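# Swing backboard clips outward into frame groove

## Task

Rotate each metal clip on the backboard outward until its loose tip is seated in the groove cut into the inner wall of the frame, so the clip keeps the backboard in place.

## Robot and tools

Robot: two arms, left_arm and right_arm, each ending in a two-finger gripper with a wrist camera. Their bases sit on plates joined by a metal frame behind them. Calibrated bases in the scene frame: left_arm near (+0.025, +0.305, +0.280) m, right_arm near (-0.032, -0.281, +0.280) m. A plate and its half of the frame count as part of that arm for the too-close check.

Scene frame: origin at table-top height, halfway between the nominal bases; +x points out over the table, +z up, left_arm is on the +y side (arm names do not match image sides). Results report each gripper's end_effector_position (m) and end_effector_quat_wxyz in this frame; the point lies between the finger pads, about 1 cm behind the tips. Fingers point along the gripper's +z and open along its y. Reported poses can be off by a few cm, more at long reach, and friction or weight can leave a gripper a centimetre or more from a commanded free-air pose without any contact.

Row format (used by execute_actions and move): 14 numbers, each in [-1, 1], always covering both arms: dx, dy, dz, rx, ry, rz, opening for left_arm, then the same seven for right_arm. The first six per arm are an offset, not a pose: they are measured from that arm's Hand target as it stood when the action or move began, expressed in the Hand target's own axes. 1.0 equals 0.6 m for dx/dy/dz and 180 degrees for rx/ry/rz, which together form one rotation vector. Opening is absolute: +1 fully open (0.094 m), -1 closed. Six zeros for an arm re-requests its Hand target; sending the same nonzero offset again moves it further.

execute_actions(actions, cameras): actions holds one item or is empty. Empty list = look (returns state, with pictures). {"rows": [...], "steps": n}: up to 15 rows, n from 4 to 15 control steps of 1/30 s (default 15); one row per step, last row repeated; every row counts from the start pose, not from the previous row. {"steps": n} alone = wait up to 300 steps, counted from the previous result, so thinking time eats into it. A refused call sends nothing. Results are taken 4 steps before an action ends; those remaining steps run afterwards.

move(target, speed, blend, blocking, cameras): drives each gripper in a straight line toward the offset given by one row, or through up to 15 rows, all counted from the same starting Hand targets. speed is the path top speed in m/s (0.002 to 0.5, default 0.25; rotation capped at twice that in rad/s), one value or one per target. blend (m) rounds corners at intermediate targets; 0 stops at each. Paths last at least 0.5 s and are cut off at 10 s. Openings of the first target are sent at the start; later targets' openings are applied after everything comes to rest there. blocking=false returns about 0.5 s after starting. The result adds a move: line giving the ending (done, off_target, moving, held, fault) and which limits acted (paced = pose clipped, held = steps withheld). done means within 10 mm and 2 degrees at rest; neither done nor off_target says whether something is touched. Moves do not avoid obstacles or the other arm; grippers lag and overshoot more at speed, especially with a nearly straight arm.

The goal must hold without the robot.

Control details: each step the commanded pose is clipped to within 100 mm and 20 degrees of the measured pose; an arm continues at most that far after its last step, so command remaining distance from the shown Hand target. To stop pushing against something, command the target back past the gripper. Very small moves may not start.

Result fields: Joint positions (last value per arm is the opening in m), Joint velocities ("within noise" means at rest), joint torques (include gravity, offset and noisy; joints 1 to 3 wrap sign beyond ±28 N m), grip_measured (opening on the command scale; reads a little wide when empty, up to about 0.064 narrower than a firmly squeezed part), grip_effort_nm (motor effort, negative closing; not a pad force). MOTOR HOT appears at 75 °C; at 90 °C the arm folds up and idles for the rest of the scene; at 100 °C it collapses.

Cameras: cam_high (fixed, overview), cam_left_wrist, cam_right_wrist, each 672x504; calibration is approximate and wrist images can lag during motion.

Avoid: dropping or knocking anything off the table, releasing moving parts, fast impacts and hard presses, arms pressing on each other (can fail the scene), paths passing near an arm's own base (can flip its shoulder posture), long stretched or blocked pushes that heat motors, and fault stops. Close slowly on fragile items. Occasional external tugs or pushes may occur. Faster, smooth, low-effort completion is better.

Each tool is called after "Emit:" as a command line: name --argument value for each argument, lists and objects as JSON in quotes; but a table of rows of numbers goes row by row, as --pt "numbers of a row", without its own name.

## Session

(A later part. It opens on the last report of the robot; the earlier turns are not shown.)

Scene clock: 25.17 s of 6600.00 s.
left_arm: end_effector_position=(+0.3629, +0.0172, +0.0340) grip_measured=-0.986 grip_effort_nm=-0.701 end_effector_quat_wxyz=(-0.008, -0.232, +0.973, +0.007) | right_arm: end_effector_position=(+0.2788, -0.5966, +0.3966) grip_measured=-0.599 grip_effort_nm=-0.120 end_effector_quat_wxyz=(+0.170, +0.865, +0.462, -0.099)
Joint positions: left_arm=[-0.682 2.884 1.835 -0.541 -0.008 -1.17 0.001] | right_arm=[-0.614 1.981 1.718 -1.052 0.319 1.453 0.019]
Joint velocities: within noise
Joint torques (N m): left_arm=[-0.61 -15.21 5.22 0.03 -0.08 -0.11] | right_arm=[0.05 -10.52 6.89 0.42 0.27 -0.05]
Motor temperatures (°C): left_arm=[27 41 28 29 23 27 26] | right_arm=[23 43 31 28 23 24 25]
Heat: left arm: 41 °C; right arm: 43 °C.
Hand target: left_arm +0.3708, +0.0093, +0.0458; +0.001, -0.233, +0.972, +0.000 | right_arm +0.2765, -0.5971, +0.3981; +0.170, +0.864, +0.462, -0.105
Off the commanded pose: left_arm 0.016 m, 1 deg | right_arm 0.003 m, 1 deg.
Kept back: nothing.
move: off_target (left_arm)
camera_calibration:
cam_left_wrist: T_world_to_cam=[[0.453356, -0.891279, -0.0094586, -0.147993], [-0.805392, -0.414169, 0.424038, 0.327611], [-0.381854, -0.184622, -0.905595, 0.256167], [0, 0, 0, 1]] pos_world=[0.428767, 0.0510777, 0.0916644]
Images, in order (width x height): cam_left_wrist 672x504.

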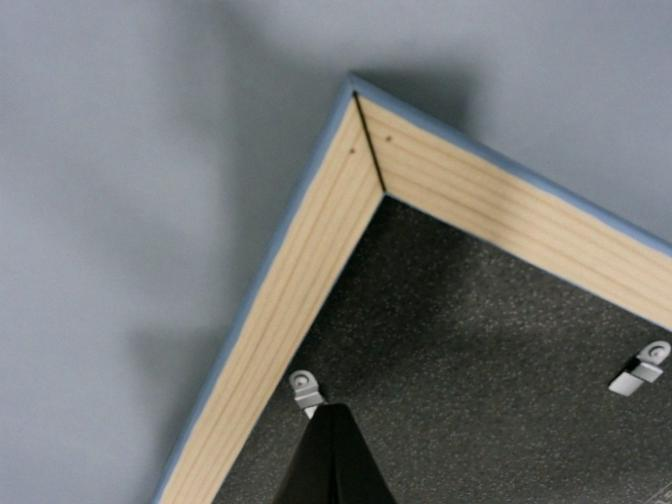

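Emit:
move --target '[0.0457, -0.0502, -0.2737, 0, 0, 0.157, -1, 0,0,0,0,0,0,-0.6]' --cameras '["cam_left_wrist", "cam_right_wrist", "cam_high"]'

Scene clock: 27.33 s of 6600.00 s.
left_arm: end_effector_position=(+0.3542, -0.0240, +0.1946) grip_measured=-0.986 grip_effort_nm=-0.706 end_effector_quat_wxyz=(-0.012, +0.005, +1.000, +0.008) | right_arm: end_effector_position=(+0.2788, -0.5966, +0.3966) grip_measured=-0.599 grip_effort_nm=-0.115 end_effector_quat_wxyz=(+0.170, +0.865, +0.462, -0.099)
Joint positions: left_arm=[-0.767 2.563 1.917 -0.953 -0.008 -0.777 0.001] | right_arm=[-0.614 1.981 1.718 -1.052 0.319 1.453 0.019]
Joint velocities: within noise
Joint torques (N m): left_arm=[-0.57 -15.64 6.56 0.06 -0.08 0.02] | right_arm=[-0.08 -10.58 6.93 0.39 0.34 0.01]
Motor temperatures (°C): left_arm=[27 42 28 29 23 27 26] | right_arm=[23 43 32 28 23 24 25]
Heat: left arm: 42 °C; right arm: 43 °C.
Hand target: left_arm +0.3598, -0.0301, +0.2100; +0.001, +0.011, +1.000, +0.000 | right_arm +0.2765, -0.5971, +0.3981; +0.170, +0.864, +0.462, -0.105
Off the commanded pose: left_arm 0.017 m, 2 deg | right_arm 0.003 m, 1 deg.
Kept back: nothing.
move: off_target (left_arm)
camera_calibration:
cam_left_wrist: T_world_to_cam=[[-0.00677556, -0.999939, -0.0087424, -0.0189724], [-0.901129, 0.00231556, 0.433545, 0.27742], [-0.433499, 0.0108155, -0.901089, 0.412723], [0, 0, 0, 1]] pos_world=[0.428777, -0.0240775, 0.25146]
cam_right_wrist: T_world_to_cam=[[-0.835207, 0.510457, -0.204605, 0.619567], [0.498544, 0.859845, 0.110096, 0.367302], [0.232128, -0.0100522, -0.972633, 0.400534], [0, 0, 0, 1]] pos_world=[0.241375, -0.628058, 0.475901]

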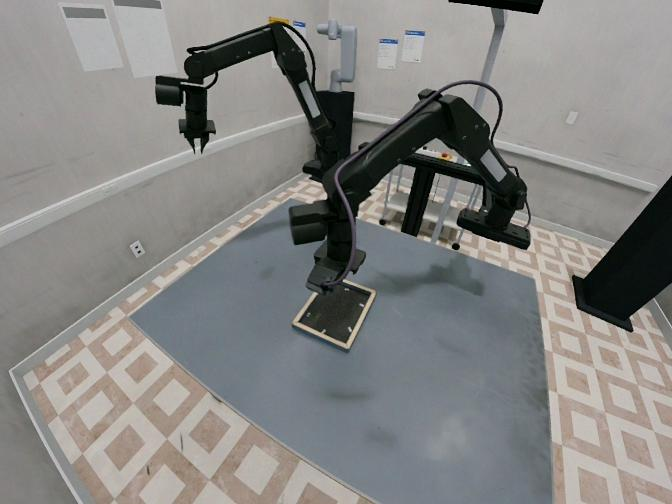

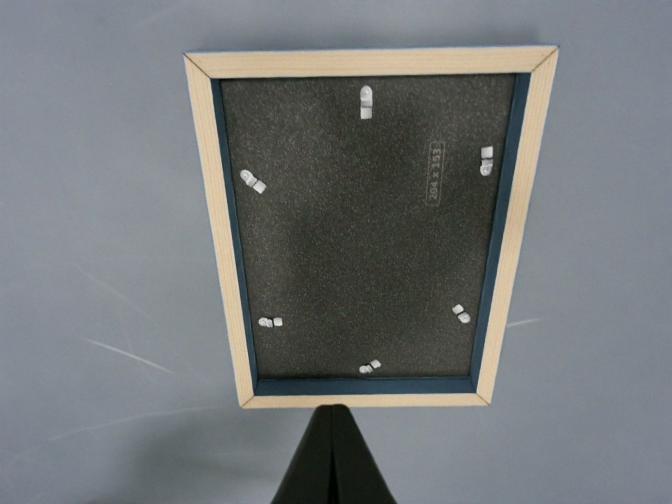

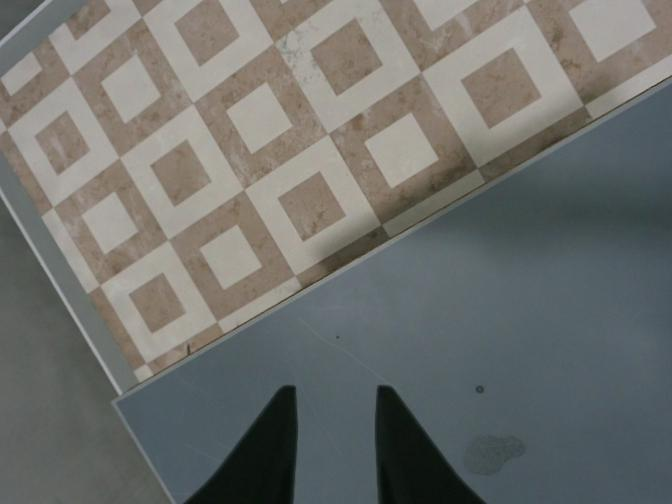

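Emit:
move --target '[0.055, 0.2155, -0.0667, 0, 0, 0, -0.55, 0.5449, -0.3514, 0.0468, -0.0833, 0.1329, -0.6806, -0.2]' --cameras '["cam_left_wrist", "cam_right_wrist", "cam_high"]'

Scene clock: 33.30 s of 6600.00 s.
left_arm: end_effector_position=(+0.3253, +0.0994, +0.2420) grip_measured=-0.553 grip_effort_nm=0.164 end_effector_quat_wxyz=(-0.014, +0.009, +1.000, +0.007) | right_arm: end_effector_position=(+0.2731, -0.2536, +0.2230) grip_measured=-0.202 grip_effort_nm=0.046 end_effector_quat_wxyz=(-0.004, -0.002, +1.000, -0.005)
Joint positions: left_arm=[-0.584 2.117 1.323 -0.806 -0.008 -0.587 0.021] | right_arm=[0.151 1.96 0.987 -0.6 0.021 0.093 0.038]
Joint velocities: within noise
Joint torques (N m): left_arm=[0.17 -13 3.66 0.29 -0.08 0.03] | right_arm=[0.32 -6.71 6.56 0.21 -0.14 -0.11]
Motor temperatures (°C): left_arm=[27 43 28 29 23 26 26] | right_arm=[23 43 31 28 23 24 25]
Heat: left arm: 43 °C; right arm: 43 °C.
Hand target: left_arm +0.3296, +0.1000, +0.2500; +0.001, +0.011, +1.000, +0.000 | right_arm +0.2800, -0.2499, +0.2204; +0.000, -0.007, +1.000, +0.000
Off the commanded pose: left_arm 0.009 m, 2 deg | right_arm 0.008 m, 1 deg.
Kept back: nothing.
move: done
camera_calibration:
cam_left_wrist: T_world_to_cam=[[-0.0151469, -0.999868, -0.00589928, 0.106612], [-0.898787, 0.0110299, 0.438247, 0.227845], [-0.438124, 0.0119403, -0.898835, 0.442427], [0, 0, 0, 1]] pos_world=[0.400237, 0.0988016, 0.298445]
cam_right_wrist: T_world_to_cam=[[0.00863488, -0.999938, 0.00708654, -0.256482], [-0.894456, -0.00455517, 0.447134, 0.180416], [-0.447073, -0.0101995, -0.894439, 0.404515], [0, 0, 0, 1]] pos_world=[0.344436, -0.251518, 0.282961]

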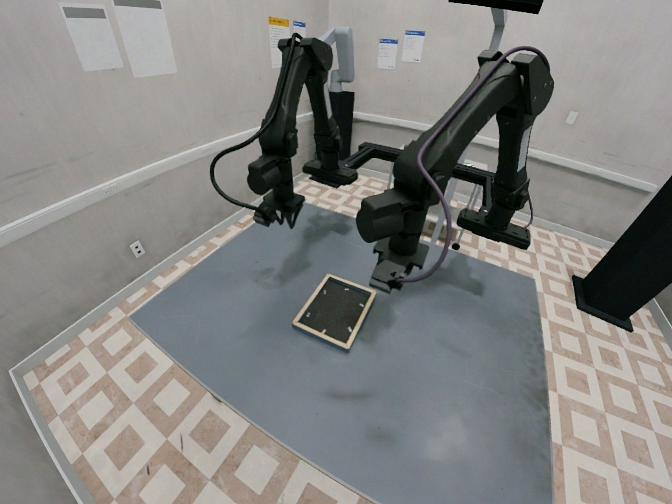

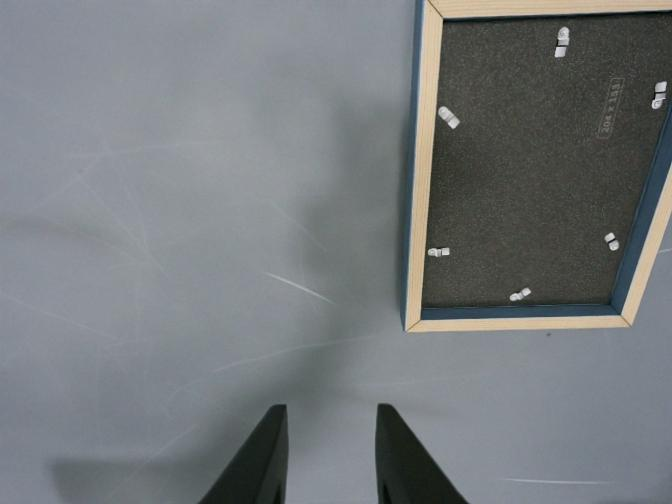

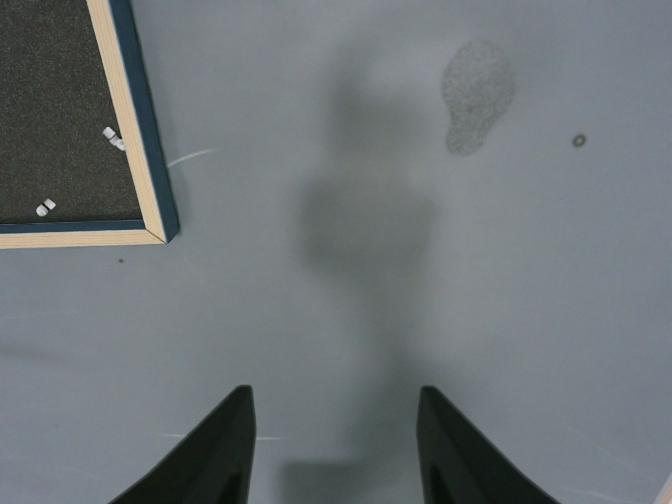

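Emit:
move --target '[0, 0, 0, 0, 0, 0, -0.55, -0.0945, 0.197, 0.2007, 0,0,0, -0.2]' --cameras '["cam_left_wrist", "cam_right_wrist"]'

Scene clock: 35.23 s of 6600.00 s.
left_arm: end_effector_position=(+0.3255, +0.0993, +0.2420) grip_measured=-0.553 grip_effort_nm=0.164 end_effector_quat_wxyz=(-0.014, +0.009, +1.000, +0.006) | right_arm: end_effector_position=(+0.3350, -0.1311, +0.1072) grip_measured=-0.202 grip_effort_nm=0.046 end_effector_quat_wxyz=(+0.005, -0.011, +1.000, +0.000)
Joint positions: left_arm=[-0.584 2.117 1.323 -0.805 -0.008 -0.586 0.021] | right_arm=[0.44 2.519 1.394 -0.434 0.017 0.364 0.038]
Joint velocities: within noise
Joint torques (N m): left_arm=[0.18 -13.03 3.66 0.28 -0.08 0.04] | right_arm=[-0.16 -9.87 5.81 0.15 -0.05 -0.01]
Motor temperatures (°C): left_arm=[27 43 28 29 23 26 26] | right_arm=[23 43 31 28 23 24 25]
Heat: left arm: 43 °C; right arm: 43 °C.
Hand target: left_arm +0.3296, +0.1000, +0.2500; +0.001, +0.011, +1.000, +0.000 | right_arm +0.3351, -0.1310, +0.1001; +0.000, -0.007, +1.000, +0.000
Off the commanded pose: left_arm 0.009 m, 2 deg | right_arm 0.007 m, 1 deg.
Kept back: nothing.
move: done
camera_calibration:
cam_left_wrist: T_world_to_cam=[[-0.0155142, -0.999865, -0.00546446, 0.10652], [-0.899055, 0.011558, 0.437683, 0.228161], [-0.43756, 0.0117032, -0.899113, 0.442398], [0, 0, 0, 1]] pos_world=[0.400358, 0.0986911, 0.298486]
cam_right_wrist: T_world_to_cam=[[0.0270716, -0.999627, -0.00368667, -0.138718], [-0.902064, -0.0260183, 0.430817, 0.289606], [-0.430752, -0.00833729, -0.902432, 0.325426], [0, 0, 0, 1]] pos_world=[0.405176, -0.128418, 0.168396]
Images, in order (width x height): cam_left_wrist 672x504, cam_right_wrist 672x504.

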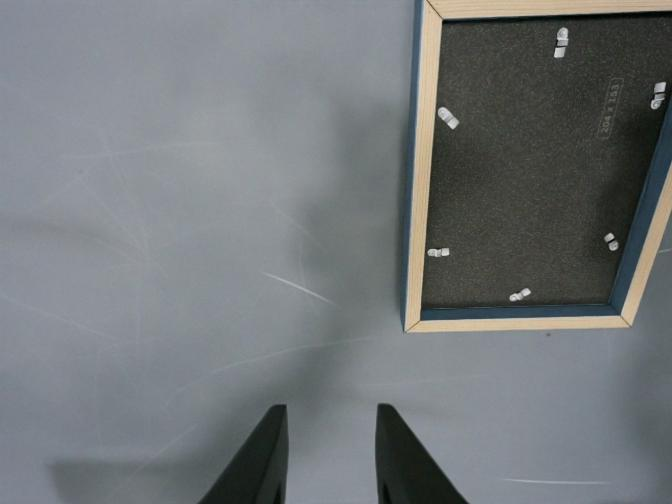

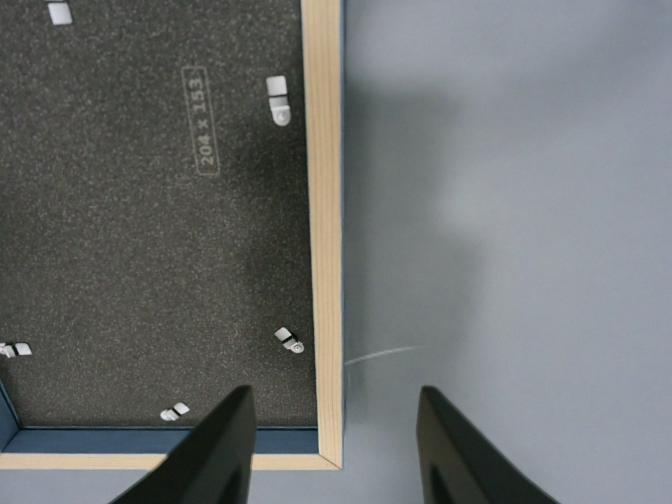

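Emit:
move --target '[0, 0, 0, 0, 0, 0, -0.55, 0, 0.007, 0.085, 0,0,-0.008, -0.2]' --speed 0.15 --cameras '["cam_right_wrist"]'

Scene clock: 36.63 s of 6600.00 s.
left_arm: end_effector_position=(+0.3256, +0.0992, +0.2420) grip_measured=-0.553 grip_effort_nm=0.164 end_effector_quat_wxyz=(-0.014, +0.009, +1.000, +0.006) | right_arm: end_effector_position=(+0.3353, -0.1303, +0.0566) grip_measured=-0.202 grip_effort_nm=0.037 end_effector_quat_wxyz=(+0.000, -0.013, +1.000, -0.002)
Joint positions: left_arm=[-0.584 2.117 1.323 -0.805 -0.008 -0.586 0.021] | right_arm=[0.44 2.68 1.464 -0.351 0.017 0.36 0.038]
Joint velocities: within noise
Joint torques (N m): left_arm=[0.16 -13.03 3.64 0.27 -0.08 0.03] | right_arm=[0.68 -10.13 4.98 0.23 -0.02 -0.06]
Motor temperatures (°C): left_arm=[27 44 28 29 23 26 26] | right_arm=[23 42 31 28 23 24 25]
Heat: left arm: 44 °C; right arm: 42 °C.
Hand target: left_arm +0.3296, +0.1000, +0.2500; +0.001, +0.011, +1.000, +0.000 | right_arm +0.3352, -0.1267, +0.0492; +0.000, -0.019, +1.000, +0.000
Off the commanded pose: left_arm 0.009 m, 2 deg | right_arm 0.008 m, 1 deg.
Kept back: nothing.
move: done
camera_calibration:
cam_right_wrist: T_world_to_cam=[[0.0309972, -0.999519, -0.000192485, -0.139574], [-0.89796, -0.0279322, 0.43919, 0.309563], [-0.438984, -0.0134408, -0.898394, 0.281835], [0, 0, 0, 1]] pos_world=[0.406022, -0.127072, 0.117215]
Images, in order (width x height): cam_right_wrist 672x504.

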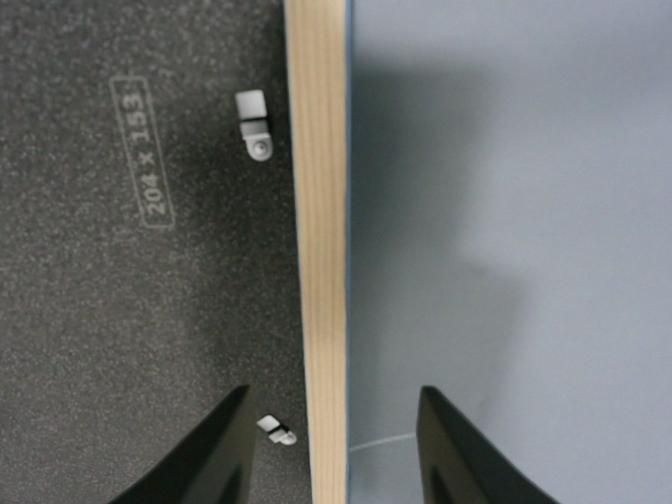

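Emit:
move --target '[0, 0, 0, 0, 0, 0, -0.55, 0, 0, 0.037, 0,0,0, -0.2]' --speed 0.1 --cameras '["cam_right_wrist"]'

Emit:
move --target '[0, 0, 0, 0, 0, 0, -0.55, 0, 0, 0, 0,0,0, -0.6]' --speed 0.1 --cameras '["cam_right_wrist"]'

Scene clock: 38.47 s of 6600.00 s.
left_arm: end_effector_position=(+0.3256, +0.0992, +0.2420) grip_measured=-0.553 grip_effort_nm=0.168 end_effector_quat_wxyz=(-0.014, +0.009, +1.000, +0.006) | right_arm: end_effector_position=(+0.3367, -0.1294, +0.0360) grip_measured=-0.202 grip_effort_nm=0.046 end_effector_quat_wxyz=(+0.002, -0.014, +1.000, -0.001)
Joint positions: left_arm=[-0.584 2.117 1.323 -0.805 -0.008 -0.586 0.021] | right_arm=[0.44 2.748 1.5 -0.316 0.017 0.359 0.038]
Joint velocities: within noise
Joint torques (N m): left_arm=[0.2 -13 3.64 0.28 -0.08 0.04] | right_arm=[0.61 -10.03 5.01 0.2 0.01 -0.08]
Motor temperatures (°C): left_arm=[27 44 28 29 23 26 26] | right_arm=[23 42 31 28 23 24 25]
Heat: left arm: 44 °C; right arm: 42 °C.
Hand target: left_arm +0.3297, +0.1000, +0.2500; +0.001, +0.011, +1.000, +0.000 | right_arm +0.3351, -0.1267, +0.0269; +0.000, -0.019, +1.000, +0.000
Off the commanded pose: left_arm 0.009 m, 2 deg | right_arm 0.010 m, 1 deg.
Kept back: nothing.
move: done
camera_calibration:
cam_right_wrist: T_world_to_cam=[[0.0320984, -0.999484, -0.00138586, -0.139093], [-0.899319, -0.0294866, 0.436299, 0.320236], [-0.436115, -0.0127582, -0.899801, 0.263089], [0, 0, 0, 1]] pos_world=[0.407196, -0.126222, 0.0968163]
Images, in order (width x height): cam_right_wrist 672x504.

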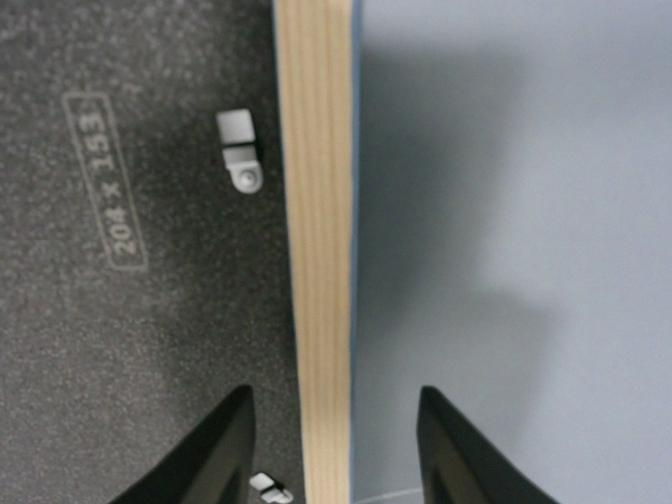

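Scene clock: 39.17 s of 6600.00 s.
left_arm: end_effector_position=(+0.3256, +0.0992, +0.2420) grip_measured=-0.553 grip_effort_nm=0.168 end_effector_quat_wxyz=(-0.014, +0.009, +1.000, +0.006) | right_arm: end_effector_position=(+0.3368, -0.1294, +0.0360) grip_measured=-0.599 grip_effort_nm=-0.125 end_effector_quat_wxyz=(+0.002, -0.014, +1.000, -0.001)
Joint positions: left_arm=[-0.584 2.117 1.323 -0.805 -0.008 -0.586 0.021] | right_arm=[0.44 2.748 1.5 -0.316 0.017 0.359 0.019]
Joint velocities: within noise
Joint torques (N m): left_arm=[0.17 -13.01 3.66 0.28 -0.07 0.03] | right_arm=[0.64 -9.99 5.03 0.24 -0.01 -0.04]
Motor temperatures (°C): left_arm=[27 44 28 29 23 26 26] | right_arm=[23 42 31 28 23 24 25]
Heat: left arm: 44 °C; right arm: 42 °C.
Hand target: left_arm +0.3296, +0.1000, +0.2500; +0.001, +0.011, +1.000, +0.000 | right_arm +0.3350, -0.1267, +0.0269; +0.000, -0.019, +1.000, +0.000
Off the commanded pose: left_arm 0.009 m, 2 deg | right_arm 0.010 m, 1 deg.
Kept back: nothing.
move: done
camera_calibration:
cam_right_wrist: T_world_to_cam=[[0.0324752, -0.999471, -0.0015171, -0.13918], [-0.899461, -0.0298874, 0.435978, 0.320324], [-0.435793, -0.0127939, -0.899956, 0.26302], [0, 0, 0, 1]] pos_world=[0.407261, -0.126168, 0.0968418]
Images, in order (width x height): cam_right_wrist 672x504.

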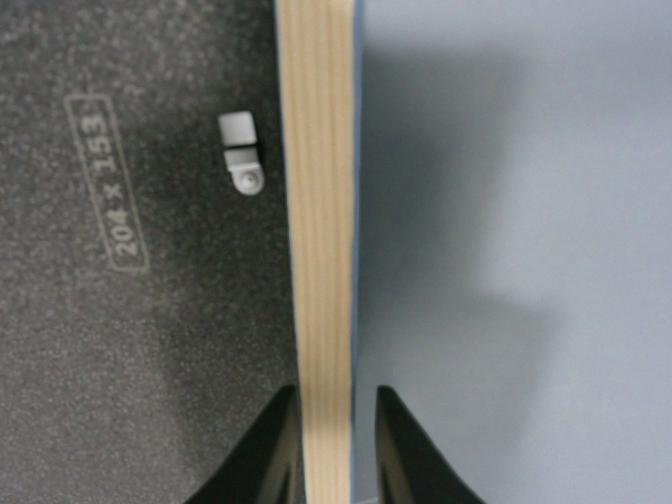

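Emit:
move --target '[0, 0, 0, 0, 0, 0, -0.55, 0, 0.006, 0, 0,0,0, -0.7]' --speed 0.1 --cameras '[]'

Emit:
move --target '[0, 0, 0, 0, 0, 0, -0.55, 0, 0, 0, 0,0,0, -0.8]' --speed 0.1 --cameras '["cam_left_wrist","cam_right_wrist"]'

Scene clock: 40.10 s of 6600.00 s.
left_arm: end_effector_position=(+0.3256, +0.0992, +0.2420) grip_measured=-0.553 grip_effort_nm=0.164 end_effector_quat_wxyz=(-0.014, +0.009, +1.000, +0.006) | right_arm: end_effector_position=(+0.3374, -0.1266, +0.0364) grip_measured=-0.699 grip_effort_nm=-0.110 end_effector_quat_wxyz=(+0.003, -0.016, +1.000, +0.001)
Joint positions: left_arm=[-0.584 2.117 1.323 -0.805 -0.008 -0.586 0.021] | right_arm=[0.445 2.748 1.503 -0.314 0.013 0.359 0.014]
Joint velocities: within noise
Joint torques (N m): left_arm=[0.18 -13.03 3.66 0.27 -0.08 0.04] | right_arm=[0.92 -9.95 5.49 0.19 -0.02 0.01]
Motor temperatures (°C): left_arm=[27 44 27 29 23 26 26] | right_arm=[23 42 31 28 23 24 25]
Heat: left arm: 44 °C; right arm: 42 °C.
Hand target: left_arm +0.3296, +0.1000, +0.2500; +0.001, +0.011, +1.000, +0.000 | right_arm +0.3350, -0.1230, +0.0269; +0.000, -0.019, +1.000, +0.001
Off the commanded pose: left_arm 0.009 m, 2 deg | right_arm 0.010 m, 1 deg.
Kept back: nothing.
move: done
No camera images: "cameras" was empty.

Scene clock: 40.80 s of 6600.00 s.
left_arm: end_effector_position=(+0.3257, +0.0991, +0.2420) grip_measured=-0.553 grip_effort_nm=0.164 end_effector_quat_wxyz=(-0.014, +0.009, +1.000, +0.006) | right_arm: end_effector_position=(+0.3374, -0.1268, +0.0364) grip_measured=-0.793 grip_effort_nm=-0.422 end_effector_quat_wxyz=(+0.003, -0.016, +1.000, +0.001)
Joint positions: left_arm=[-0.584 2.117 1.323 -0.804 -0.008 -0.586 0.021] | right_arm=[0.445 2.748 1.503 -0.314 0.015 0.359 0.01]
Joint velocities: within noise
Joint torques (N m): left_arm=[0.17 -13 3.66 0.27 -0.08 0.03] | right_arm=[0.81 -9.78 5.31 0.15 0.01 0.02]
Motor temperatures (°C): left_arm=[27 44 27 29 23 26 26] | right_arm=[23 42 31 28 23 24 25]
Heat: left arm: 44 °C; right arm: 42 °C.
Hand target: left_arm +0.3297, +0.0999, +0.2500; +0.001, +0.011, +1.000, +0.000 | right_arm +0.3350, -0.1230, +0.0269; +0.000, -0.019, +1.000, +0.000
Off the commanded pose: left_arm 0.009 m, 2 deg | right_arm 0.010 m, 1 deg.
Kept back: nothing.
move: done
camera_calibration:
cam_left_wrist: T_world_to_cam=[[-0.0158751, -0.999862, -0.00481834, 0.106323], [-0.899461, 0.0121759, 0.436832, 0.228653], [-0.436714, 0.0112687, -0.89953, 0.442363], [0, 0, 0, 1]] pos_world=[0.400539, 0.0985394, 0.298548]
cam_right_wrist: T_world_to_cam=[[0.0370137, -0.999303, -0.00480123, -0.137971], [-0.900706, -0.035442, 0.432981, 0.320668], [-0.432849, -0.0117017, -0.90139, 0.262893], [0, 0, 0, 1]] pos_world=[0.407727, -0.123434, 0.0974638]
Images, in order (width x height): cam_left_wrist 672x504, cam_right_wrist 672x504.

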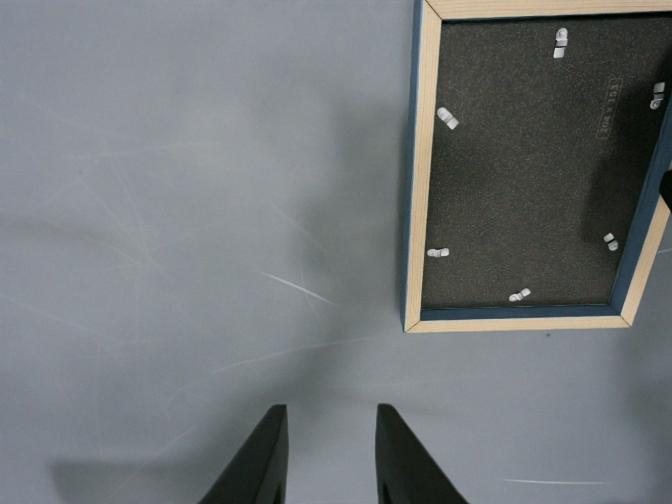

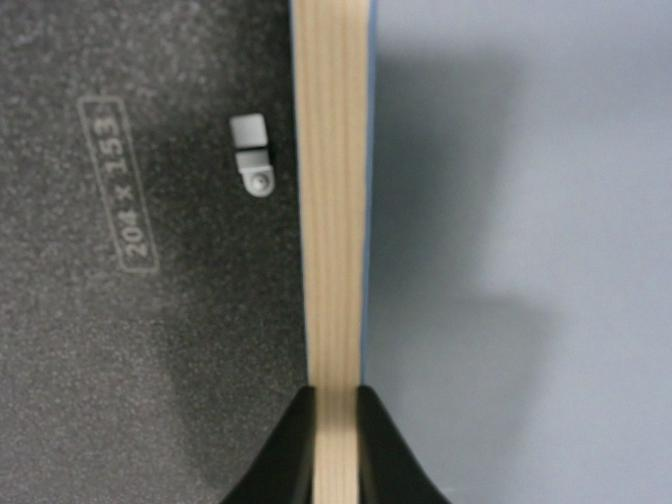

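Emit:
move --target '[-0.0645, -0.1425, 0.3167, 0, 0, -0.296, -1, 0, 0, 0, 0,0,0, -0.9]' --speed 0.2 --cameras '["cam_left_wrist","cam_high"]'

Emit:
zoom_image --camera "cam_left_wrist" --region '[233, 304, 433, 454]'

Scene clock: 43.77 s of 6600.00 s.
left_arm: end_effector_position=(+0.3626, +0.0218, +0.0698) grip_measured=-0.986 grip_effort_nm=-0.706 end_effector_quat_wxyz=(-0.004, -0.406, +0.914, +0.001) | right_arm: end_effector_position=(+0.3412, -0.1242, +0.0377) grip_measured=-0.898 grip_effort_nm=-0.110 end_effector_quat_wxyz=(+0.009, -0.017, +1.000, +0.003)
Joint positions: left_arm=[-0.676 2.756 1.727 -0.546 -0.008 -1.532 0.001] | right_arm=[0.447 2.748 1.511 -0.312 0.015 0.359 0.005]
Joint velocities: within noise
Joint torques (N m): left_arm=[-0.27 -13.44 3.71 0.17 0 -0.04] | right_arm=[0.54 -9.99 4.74 0.15 0 0.02]
Motor temperatures (°C): left_arm=[27 44 28 29 23 26 26] | right_arm=[23 42 31 28 23 24 25]
Heat: left arm: 44 °C; right arm: 42 °C.
Hand target: left_arm +0.3623, +0.0219, +0.0709; -0.004, -0.405, +0.914, +0.002 (not the last commanded pose) | right_arm +0.3351, -0.1230, +0.0270; +0.000, -0.019, +1.000, +0.000
Off the commanded pose: left_arm 0.013 m, 4 deg | right_arm 0.012 m, 1 deg.
Kept back: nothing.
move: held (left_arm; a check stopped the path), off_target (right_arm); limits=held
pose unreachable (left arm): on one or more control steps of this call this arm could not follow its commanded pose, so it was not sent that pose on those steps. It may still have moved: this result reports where it is.
cause: moving toward the commanded pose would bring a part of the arm too close to another arm (this arm's wrist (the part past joint 4) and the right arm's wrist (the part past joint 4), where that arm would come to rest).
pose unreachable (right arm): on one or more control steps of this call this arm could not follow its commanded pose, so it was not sent that pose on those steps. It may still have moved: this result reports where it is.
cause: moving toward the commanded pose would bring a part of the arm too close to another arm (this arm's wrist (the part past joint 4) and the left arm's wrist (the part past joint 4), along the way the arms are being sent, or toward where that arm still pushes).
camera_calibration:
cam_left_wrist: T_world_to_cam=[[0.743638, -0.66858, 0.00208975, -0.254325], [-0.608301, -0.675288, 0.41708, 0.248739], [-0.27744, -0.311428, -0.908867, 0.254433], [0, 0, 0, 1]] pos_world=[0.411023, 0.0771717, 0.128033]
Images, in order (width x height): cam_high 672x504, cam_left_wrist 672x504.

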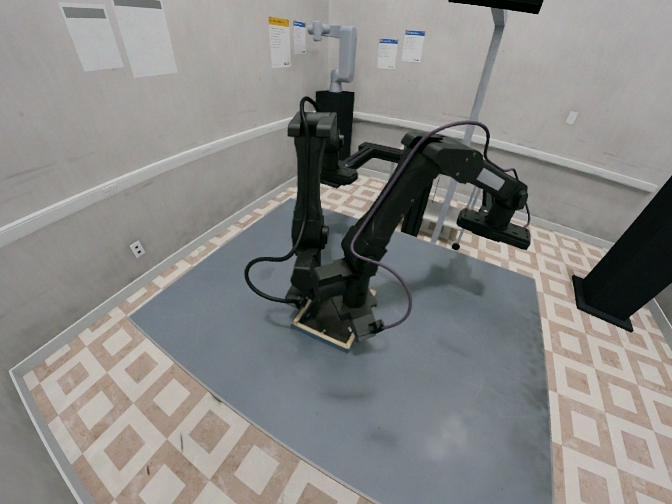

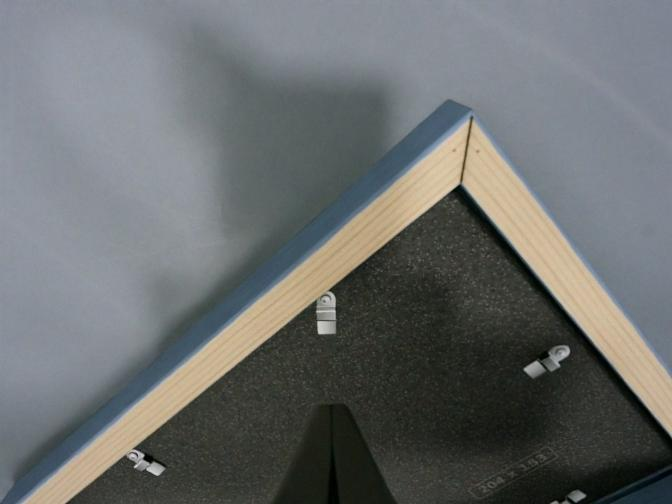

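Scaled by 2.520 from the camera's 672x504 image, which has a finer 960x720 frame.

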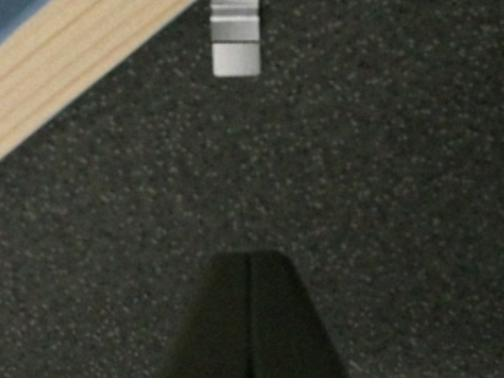

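Emit:
wait --seconds 0 --cameras '["cam_right_wrist"]'

Emit:
zoom_image --camera "cam_right_wrist" --region '[200, 300, 460, 500]'

Scene clock: 44.00 s of 6600.00 s.
left_arm: end_effector_position=(+0.3626, +0.0218, +0.0698) grip_measured=-0.986 grip_effort_nm=-0.706 end_effector_quat_wxyz=(-0.004, -0.406, +0.914, +0.001) | right_arm: end_effector_position=(+0.3412, -0.1242, +0.0377) grip_measured=-0.898 grip_effort_nm=-0.110 end_effector_quat_wxyz=(+0.009, -0.017, +1.000, +0.003)
Joint positions: left_arm=[-0.676 2.756 1.727 -0.546 -0.008 -1.532 0.001] | right_arm=[0.447 2.748 1.511 -0.312 0.015 0.359 0.005]
Joint velocities: within noise
Joint torques (N m): left_arm=[-0.24 -13.44 3.75 0.17 0.01 -0.04] | right_arm=[0.7 -9.88 4.71 0.18 -0.01 -0.02]
Motor temperatures (°C): left_arm=[27 44 28 29 23 26 26] | right_arm=[23 42 31 28 23 24 25]
Heat: left arm: 44 °C; right arm: 42 °C.
Hand target: left_arm +0.3623, +0.0219, +0.0709; -0.004, -0.405, +0.914, +0.002 (not the last commanded pose) | right_arm +0.3351, -0.1230, +0.0270; +0.000, -0.019, +1.000, +0.000
Off the commanded pose: left_arm 0.013 m, 4 deg | right_arm 0.012 m, 1 deg.
Steps of this call (1-7: nothing new was sent). Readings (end_effector_position of left_arm | right_arm):
1: (+0.3626, +0.0218, +0.0698) | (+0.3412, -0.1242, +0.0377)
2: (+0.3626, +0.0218, +0.0698) | (+0.3412, -0.1242, +0.0377)
4: (+0.3626, +0.0218, +0.0698) | (+0.3412, -0.1242, +0.0377)
7: the state above
camera_calibration:
cam_right_wrist: T_world_to_cam=[[0.039224, -0.999193, -0.00866271, -0.136141], [-0.905013, -0.0391992, 0.423574, 0.324999], [-0.423571, -0.0087744, -0.90582, 0.263084], [0, 0, 0, 1]] pos_world=[0.410903, -0.120983, 0.0994663]
Images, in order (width x height): cam_right_wrist 672x504.

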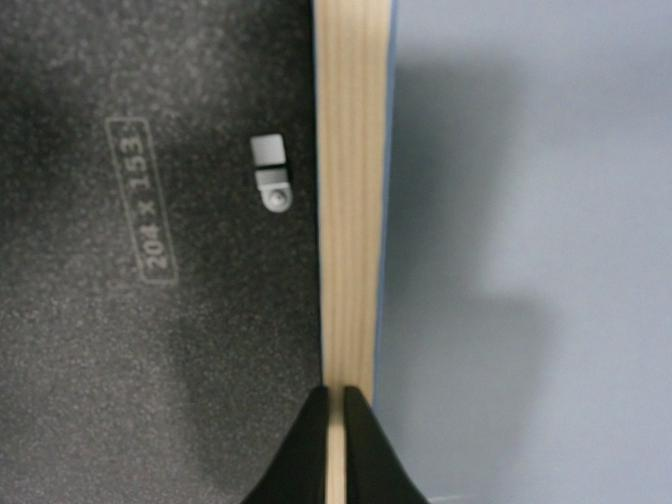

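Scaled by 1.938 from the camera's 672x504 image, which has a finer 960x720 frame.

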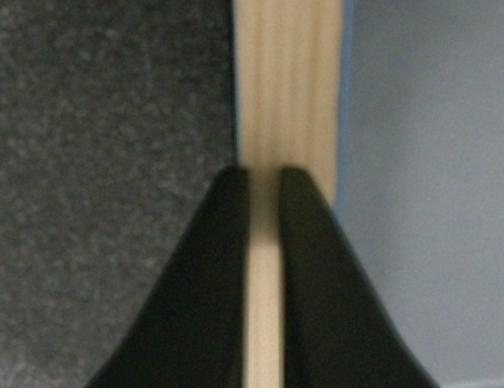

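Emit:
move --target '[0, 0.1, -0.15, 0, 0, 0, -1, 0, 0, -0.1, 0,0,0, -0.3]' --speed 0.2 --cameras '[]'

Scene clock: 45.63 s of 6600.00 s.
left_arm: end_effector_position=(+0.3205, +0.0585, +0.1563) grip_measured=-0.986 grip_effort_nm=-0.706 end_effector_quat_wxyz=(-0.002, -0.406, +0.914, -0.001) | right_arm: end_effector_position=(+0.3405, -0.1252, +0.0825) grip_measured=-0.301 grip_effort_nm=0.046 end_effector_quat_wxyz=(+0.006, -0.017, +1.000, +0.001)
Joint positions: left_arm=[-0.676 2.36 1.331 -0.541 -0.008 -1.532 0.001] | right_arm=[0.447 2.608 1.453 -0.4 0.015 0.359 0.033]
Joint velocities: within noise
Joint torques (N m): left_arm=[0.13 -12.89 3.04 0.09 0 0] | right_arm=[0.84 -13.68 3.22 0.04 0 0]
Motor temperatures (°C): left_arm=[27 44 27 29 23 26 26] | right_arm=[23 42 31 28 23 24 25]
Heat: left arm: 44 °C; right arm: 42 °C.
Hand target: left_arm +0.3187, +0.0621, +0.1614; -0.004, -0.405, +0.914, +0.002 | right_arm +0.3350, -0.1231, +0.0870; +0.000, -0.019, +1.000, +0.000
Off the commanded pose: left_arm 0.007 m, 0 deg | right_arm 0.007 m, 1 deg.
Kept back: nothing.
move: done
No camera images: "cameras" was empty.

Emit:
move --target '[0, 0, 0, 0, 0, 0, -1, 0.1754, 0.0367, 0, 0,0,0.49, -0.3]' --speed 0.2 --cameras '["cam_left_wrist","cam_right_wrist","cam_high"]'

Scene clock: 50.27 s of 6600.00 s.
left_arm: end_effector_position=(+0.3205, +0.0585, +0.1563) grip_measured=-0.986 grip_effort_nm=-0.711 end_effector_quat_wxyz=(-0.002, -0.406, +0.914, -0.001) | right_arm: end_effector_position=(+0.2280, -0.1086, +0.0812) grip_measured=-0.301 grip_effort_nm=0.046 end_effector_quat_wxyz=(-0.001, +0.681, +0.732, -0.007)
Joint positions: left_arm=[-0.676 2.36 1.331 -0.541 -0.008 -1.532 0.001] | right_arm=[0.635 2.457 1.018 -0.145 0.015 2.081 0.033]
Joint velocities: within noise
Joint torques (N m): left_arm=[0.12 -12.9 3.06 0.09 -0.01 0] | right_arm=[0.58 -12.04 1.66 0.1 0 -0.01]
Motor temperatures (°C): left_arm=[27 43 27 29 23 26 26] | right_arm=[23 43 31 28 23 24 25]
Heat: left arm: 43 °C; right arm: 43 °C.
Hand target: left_arm +0.3187, +0.0621, +0.1614; -0.004, -0.405, +0.914, +0.002 | right_arm +0.2290, -0.1051, +0.0870; +0.000, +0.682, +0.731, +0.001
Off the commanded pose: left_arm 0.007 m, 0 deg | right_arm 0.007 m, 1 deg.
Kept back: nothing.
move: done
camera_calibration:
cam_left_wrist: T_world_to_cam=[[0.743667, -0.668509, 0.00742633, -0.199556], [-0.60996, -0.673905, 0.416894, 0.212348], [-0.273692, -0.31456, -0.908925, 0.331766], [0, 0, 0, 1]] pos_world=[0.368729, 0.114057, 0.214506]
cam_right_wrist: T_world_to_cam=[[-0.997068, -0.0760102, 0.00887452, 0.219443], [-0.0647349, 0.89959, 0.431912, 0.114371], [-0.0408131, 0.43007, -0.901872, 0.21476], [0, 0, 0, 1]] pos_world=[0.234968, -0.178569, 0.142341]

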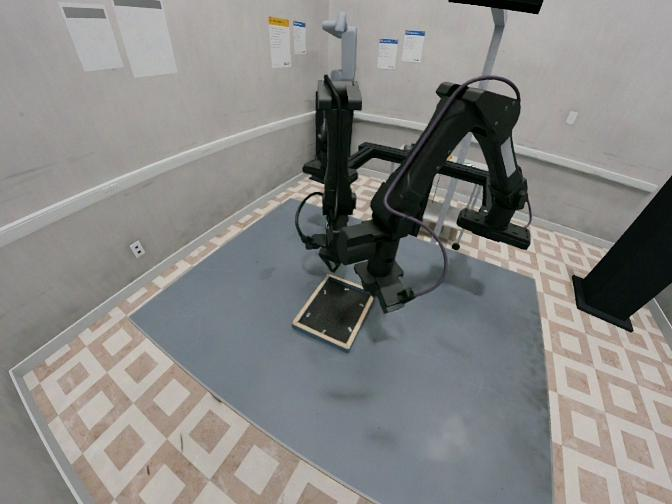

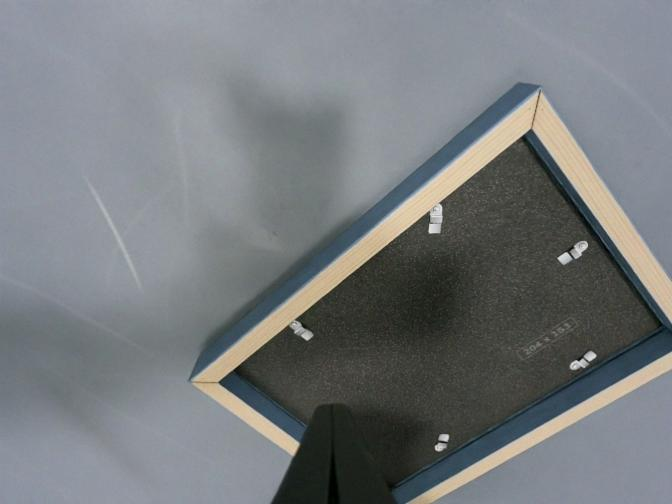

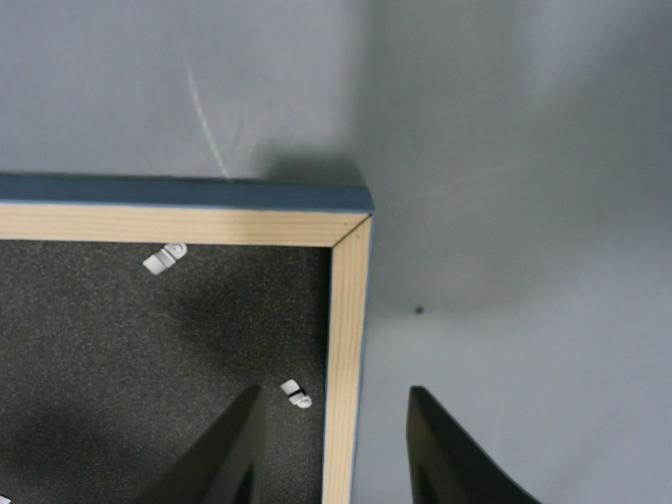

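Emit:
move --target '[0, 0, 0, 0, 0, 0, -1, 0.004, 0, 0.09, 0,0,0.0, -0.3]' --speed 0.1 --cameras '["cam_left_wrist","cam_right_wrist","cam_high"]'

Scene clock: 52.27 s of 6600.00 s.
left_arm: end_effector_position=(+0.3205, +0.0585, +0.1563) grip_measured=-0.986 grip_effort_nm=-0.711 end_effector_quat_wxyz=(-0.002, -0.406, +0.914, -0.001) | right_arm: end_effector_position=(+0.2334, -0.1029, +0.0400) grip_measured=-0.301 grip_effort_nm=0.042 end_effector_quat_wxyz=(+0.002, +0.683, +0.731, +0.006)
Joint positions: left_arm=[-0.676 2.36 1.331 -0.541 -0.008 -1.532 0.001] | right_arm=[0.639 2.613 1.078 -0.021 0.015 2.088 0.033]
Joint velocities: within noise
Joint torques (N m): left_arm=[0.13 -12.92 3.07 0.09 0 -0.01] | right_arm=[0.54 -8.31 2.99 0.12 -0.03 0.08]
Motor temperatures (°C): left_arm=[27 43 27 29 23 26 26] | right_arm=[23 43 31 28 23 24 25]
Heat: left arm: 43 °C; right arm: 43 °C.
Hand target: left_arm +0.3187, +0.0621, +0.1614; -0.004, -0.405, +0.914, +0.002 | right_arm +0.2289, -0.1027, +0.0330; +0.000, +0.682, +0.731, +0.001
Off the commanded pose: left_arm 0.007 m, 0 deg | right_arm 0.008 m, 1 deg.
Kept back: nothing.
move: done
camera_calibration:
cam_left_wrist: T_world_to_cam=[[0.743667, -0.668509, 0.00742633, -0.199556], [-0.60996, -0.673905, 0.416894, 0.212348], [-0.273692, -0.31456, -0.908925, 0.331766], [0, 0, 0, 1]] pos_world=[0.368729, 0.114057, 0.214506]
cam_right_wrist: T_world_to_cam=[[-0.997241, -0.0725268, -0.0158153, 0.226979], [-0.0719909, 0.892992, 0.444277, 0.127954], [-0.0180991, 0.44419, -0.89575, 0.171242], [0, 0, 0, 1]] pos_world=[0.238664, -0.173864, 0.100133]

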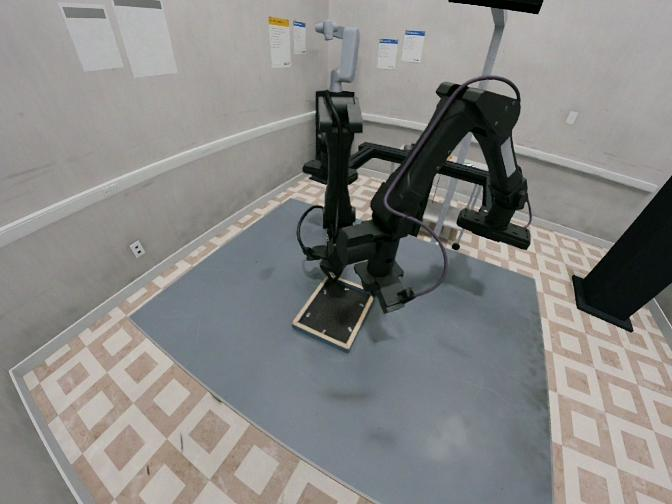

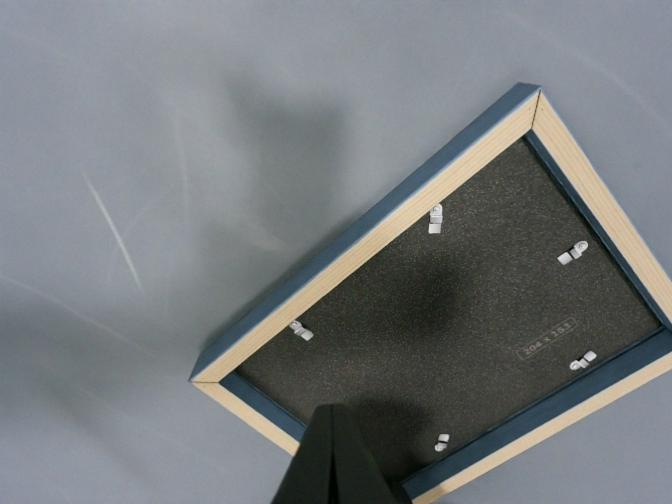

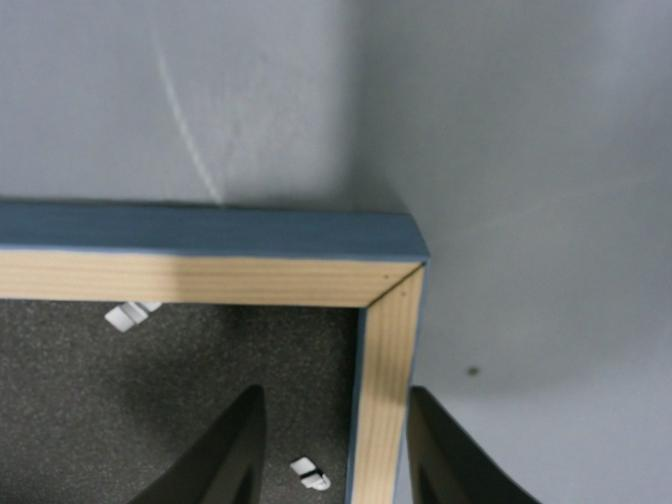

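Emit:
move --pt "0 0 0 0 0 0 -1 0 0 -0.03 0 0 0.0 -0.3" --pt "0 0 0 0 0 0 -1 0 -0.022 -0.03 0 0 0.0 -0.3" --pt "0 0 0 0 0 0 -1 0 -0.022 0.005 0 0 0.0 -0.3" --speed 0.1 --cameras '["cam_right_wrist"]'

Scene clock: 53.50 s of 6600.00 s.
left_arm: end_effector_position=(+0.3205, +0.0585, +0.1563) grip_measured=-0.986 grip_effort_nm=-0.706 end_effector_quat_wxyz=(-0.002, -0.406, +0.914, -0.001) | right_arm: end_effector_position=(+0.2198, -0.1030, +0.0373) grip_measured=-0.301 grip_effort_nm=0.046 end_effector_quat_wxyz=(+0.001, +0.680, +0.733, +0.006)
Joint positions: left_arm=[-0.676 2.36 1.331 -0.541 -0.008 -1.532 0.001] | right_arm=[0.663 2.612 1.032 0.023 0.014 2.106 0.033]
Joint velocities: within noise
Joint torques (N m): left_arm=[0.12 -12.9 3.06 0.09 0 0] | right_arm=[0.39 -7.98 2.71 0.14 -0.05 0.08]
Motor temperatures (°C): left_arm=[27 42 27 29 23 26 26] | right_arm=[23 43 31 28 23 24 25]
Heat: left arm: 42 °C; right arm: 43 °C.
Hand target: left_arm +0.3187, +0.0621, +0.1614; -0.004, -0.405, +0.914, +0.002 | right_arm +0.2157, -0.1036, +0.0299; +0.000, +0.682, +0.731, +0.000
Off the commanded pose: left_arm 0.007 m, 0 deg | right_arm 0.008 m, 1 deg.
joint sent to its limit (right arm) — joint 6 (wrist roll), upper limit.
Kept back: nothing.
move: done
camera_calibration:
cam_right_wrist: T_world_to_cam=[[-0.996793, -0.0786226, -0.0149343, 0.212595], [-0.0770436, 0.892268, 0.444884, 0.12923], [-0.0216526, 0.444608, -0.895464, 0.169443], [0, 0, 0, 1]] pos_world=[0.225538, -0.173928, 0.0974125]
Images, in order (width x height): cam_right_wrist 672x504.

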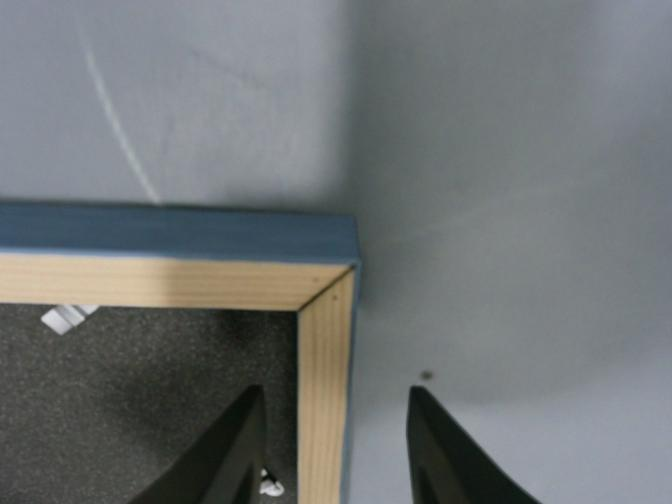

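Emit:
move --target '[0, 0, 0, 0, 0, 0, -1, 0, 0.008, 0.028, 0,0,0.0, -0.3]' --speed 0.08 --cameras '["cam_right_wrist"]'

Scene clock: 54.47 s of 6600.00 s.
left_arm: end_effector_position=(+0.3205, +0.0585, +0.1563) grip_measured=-0.986 grip_effort_nm=-0.711 end_effector_quat_wxyz=(-0.002, -0.406, +0.914, -0.001) | right_arm: end_effector_position=(+0.2243, -0.0996, +0.0213) grip_measured=-0.301 grip_effort_nm=0.046 end_effector_quat_wxyz=(+0.002, +0.680, +0.733, +0.008)
Joint positions: left_arm=[-0.676 2.36 1.331 -0.541 -0.008 -1.532 0.001] | right_arm=[0.663 2.678 1.084 0.041 0.014 2.106 0.033]
Joint velocities: within noise
Joint torques (N m): left_arm=[0.12 -12.9 3.04 0.09 0 0] | right_arm=[-0.21 -8.06 2.69 0.16 -0.03 -0.03]
Motor temperatures (°C): left_arm=[27 42 27 29 23 26 26] | right_arm=[23 43 31 28 23 24 25]
Heat: left arm: 42 °C; right arm: 43 °C.
Hand target: left_arm +0.3187, +0.0621, +0.1614; -0.004, -0.405, +0.914, +0.002 | right_arm +0.2205, -0.1032, +0.0132; +0.000, +0.682, +0.732, +0.001
Off the commanded pose: left_arm 0.007 m, 0 deg | right_arm 0.010 m, 1 deg.
Kept back: nothing.
move: done
camera_calibration:
cam_right_wrist: T_world_to_cam=[[-0.99675, -0.0785434, -0.0178943, 0.21715], [-0.0782559, 0.891396, 0.446419, 0.133819], [-0.0191124, 0.446368, -0.894645, 0.153283], [0, 0, 0, 1]] pos_world=[0.229846, -0.170651, 0.0812802]
Images, in order (width x height): cam_right_wrist 672x504.

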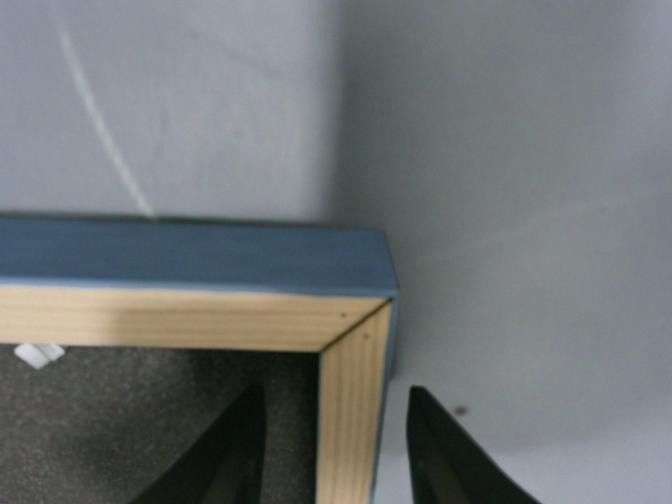

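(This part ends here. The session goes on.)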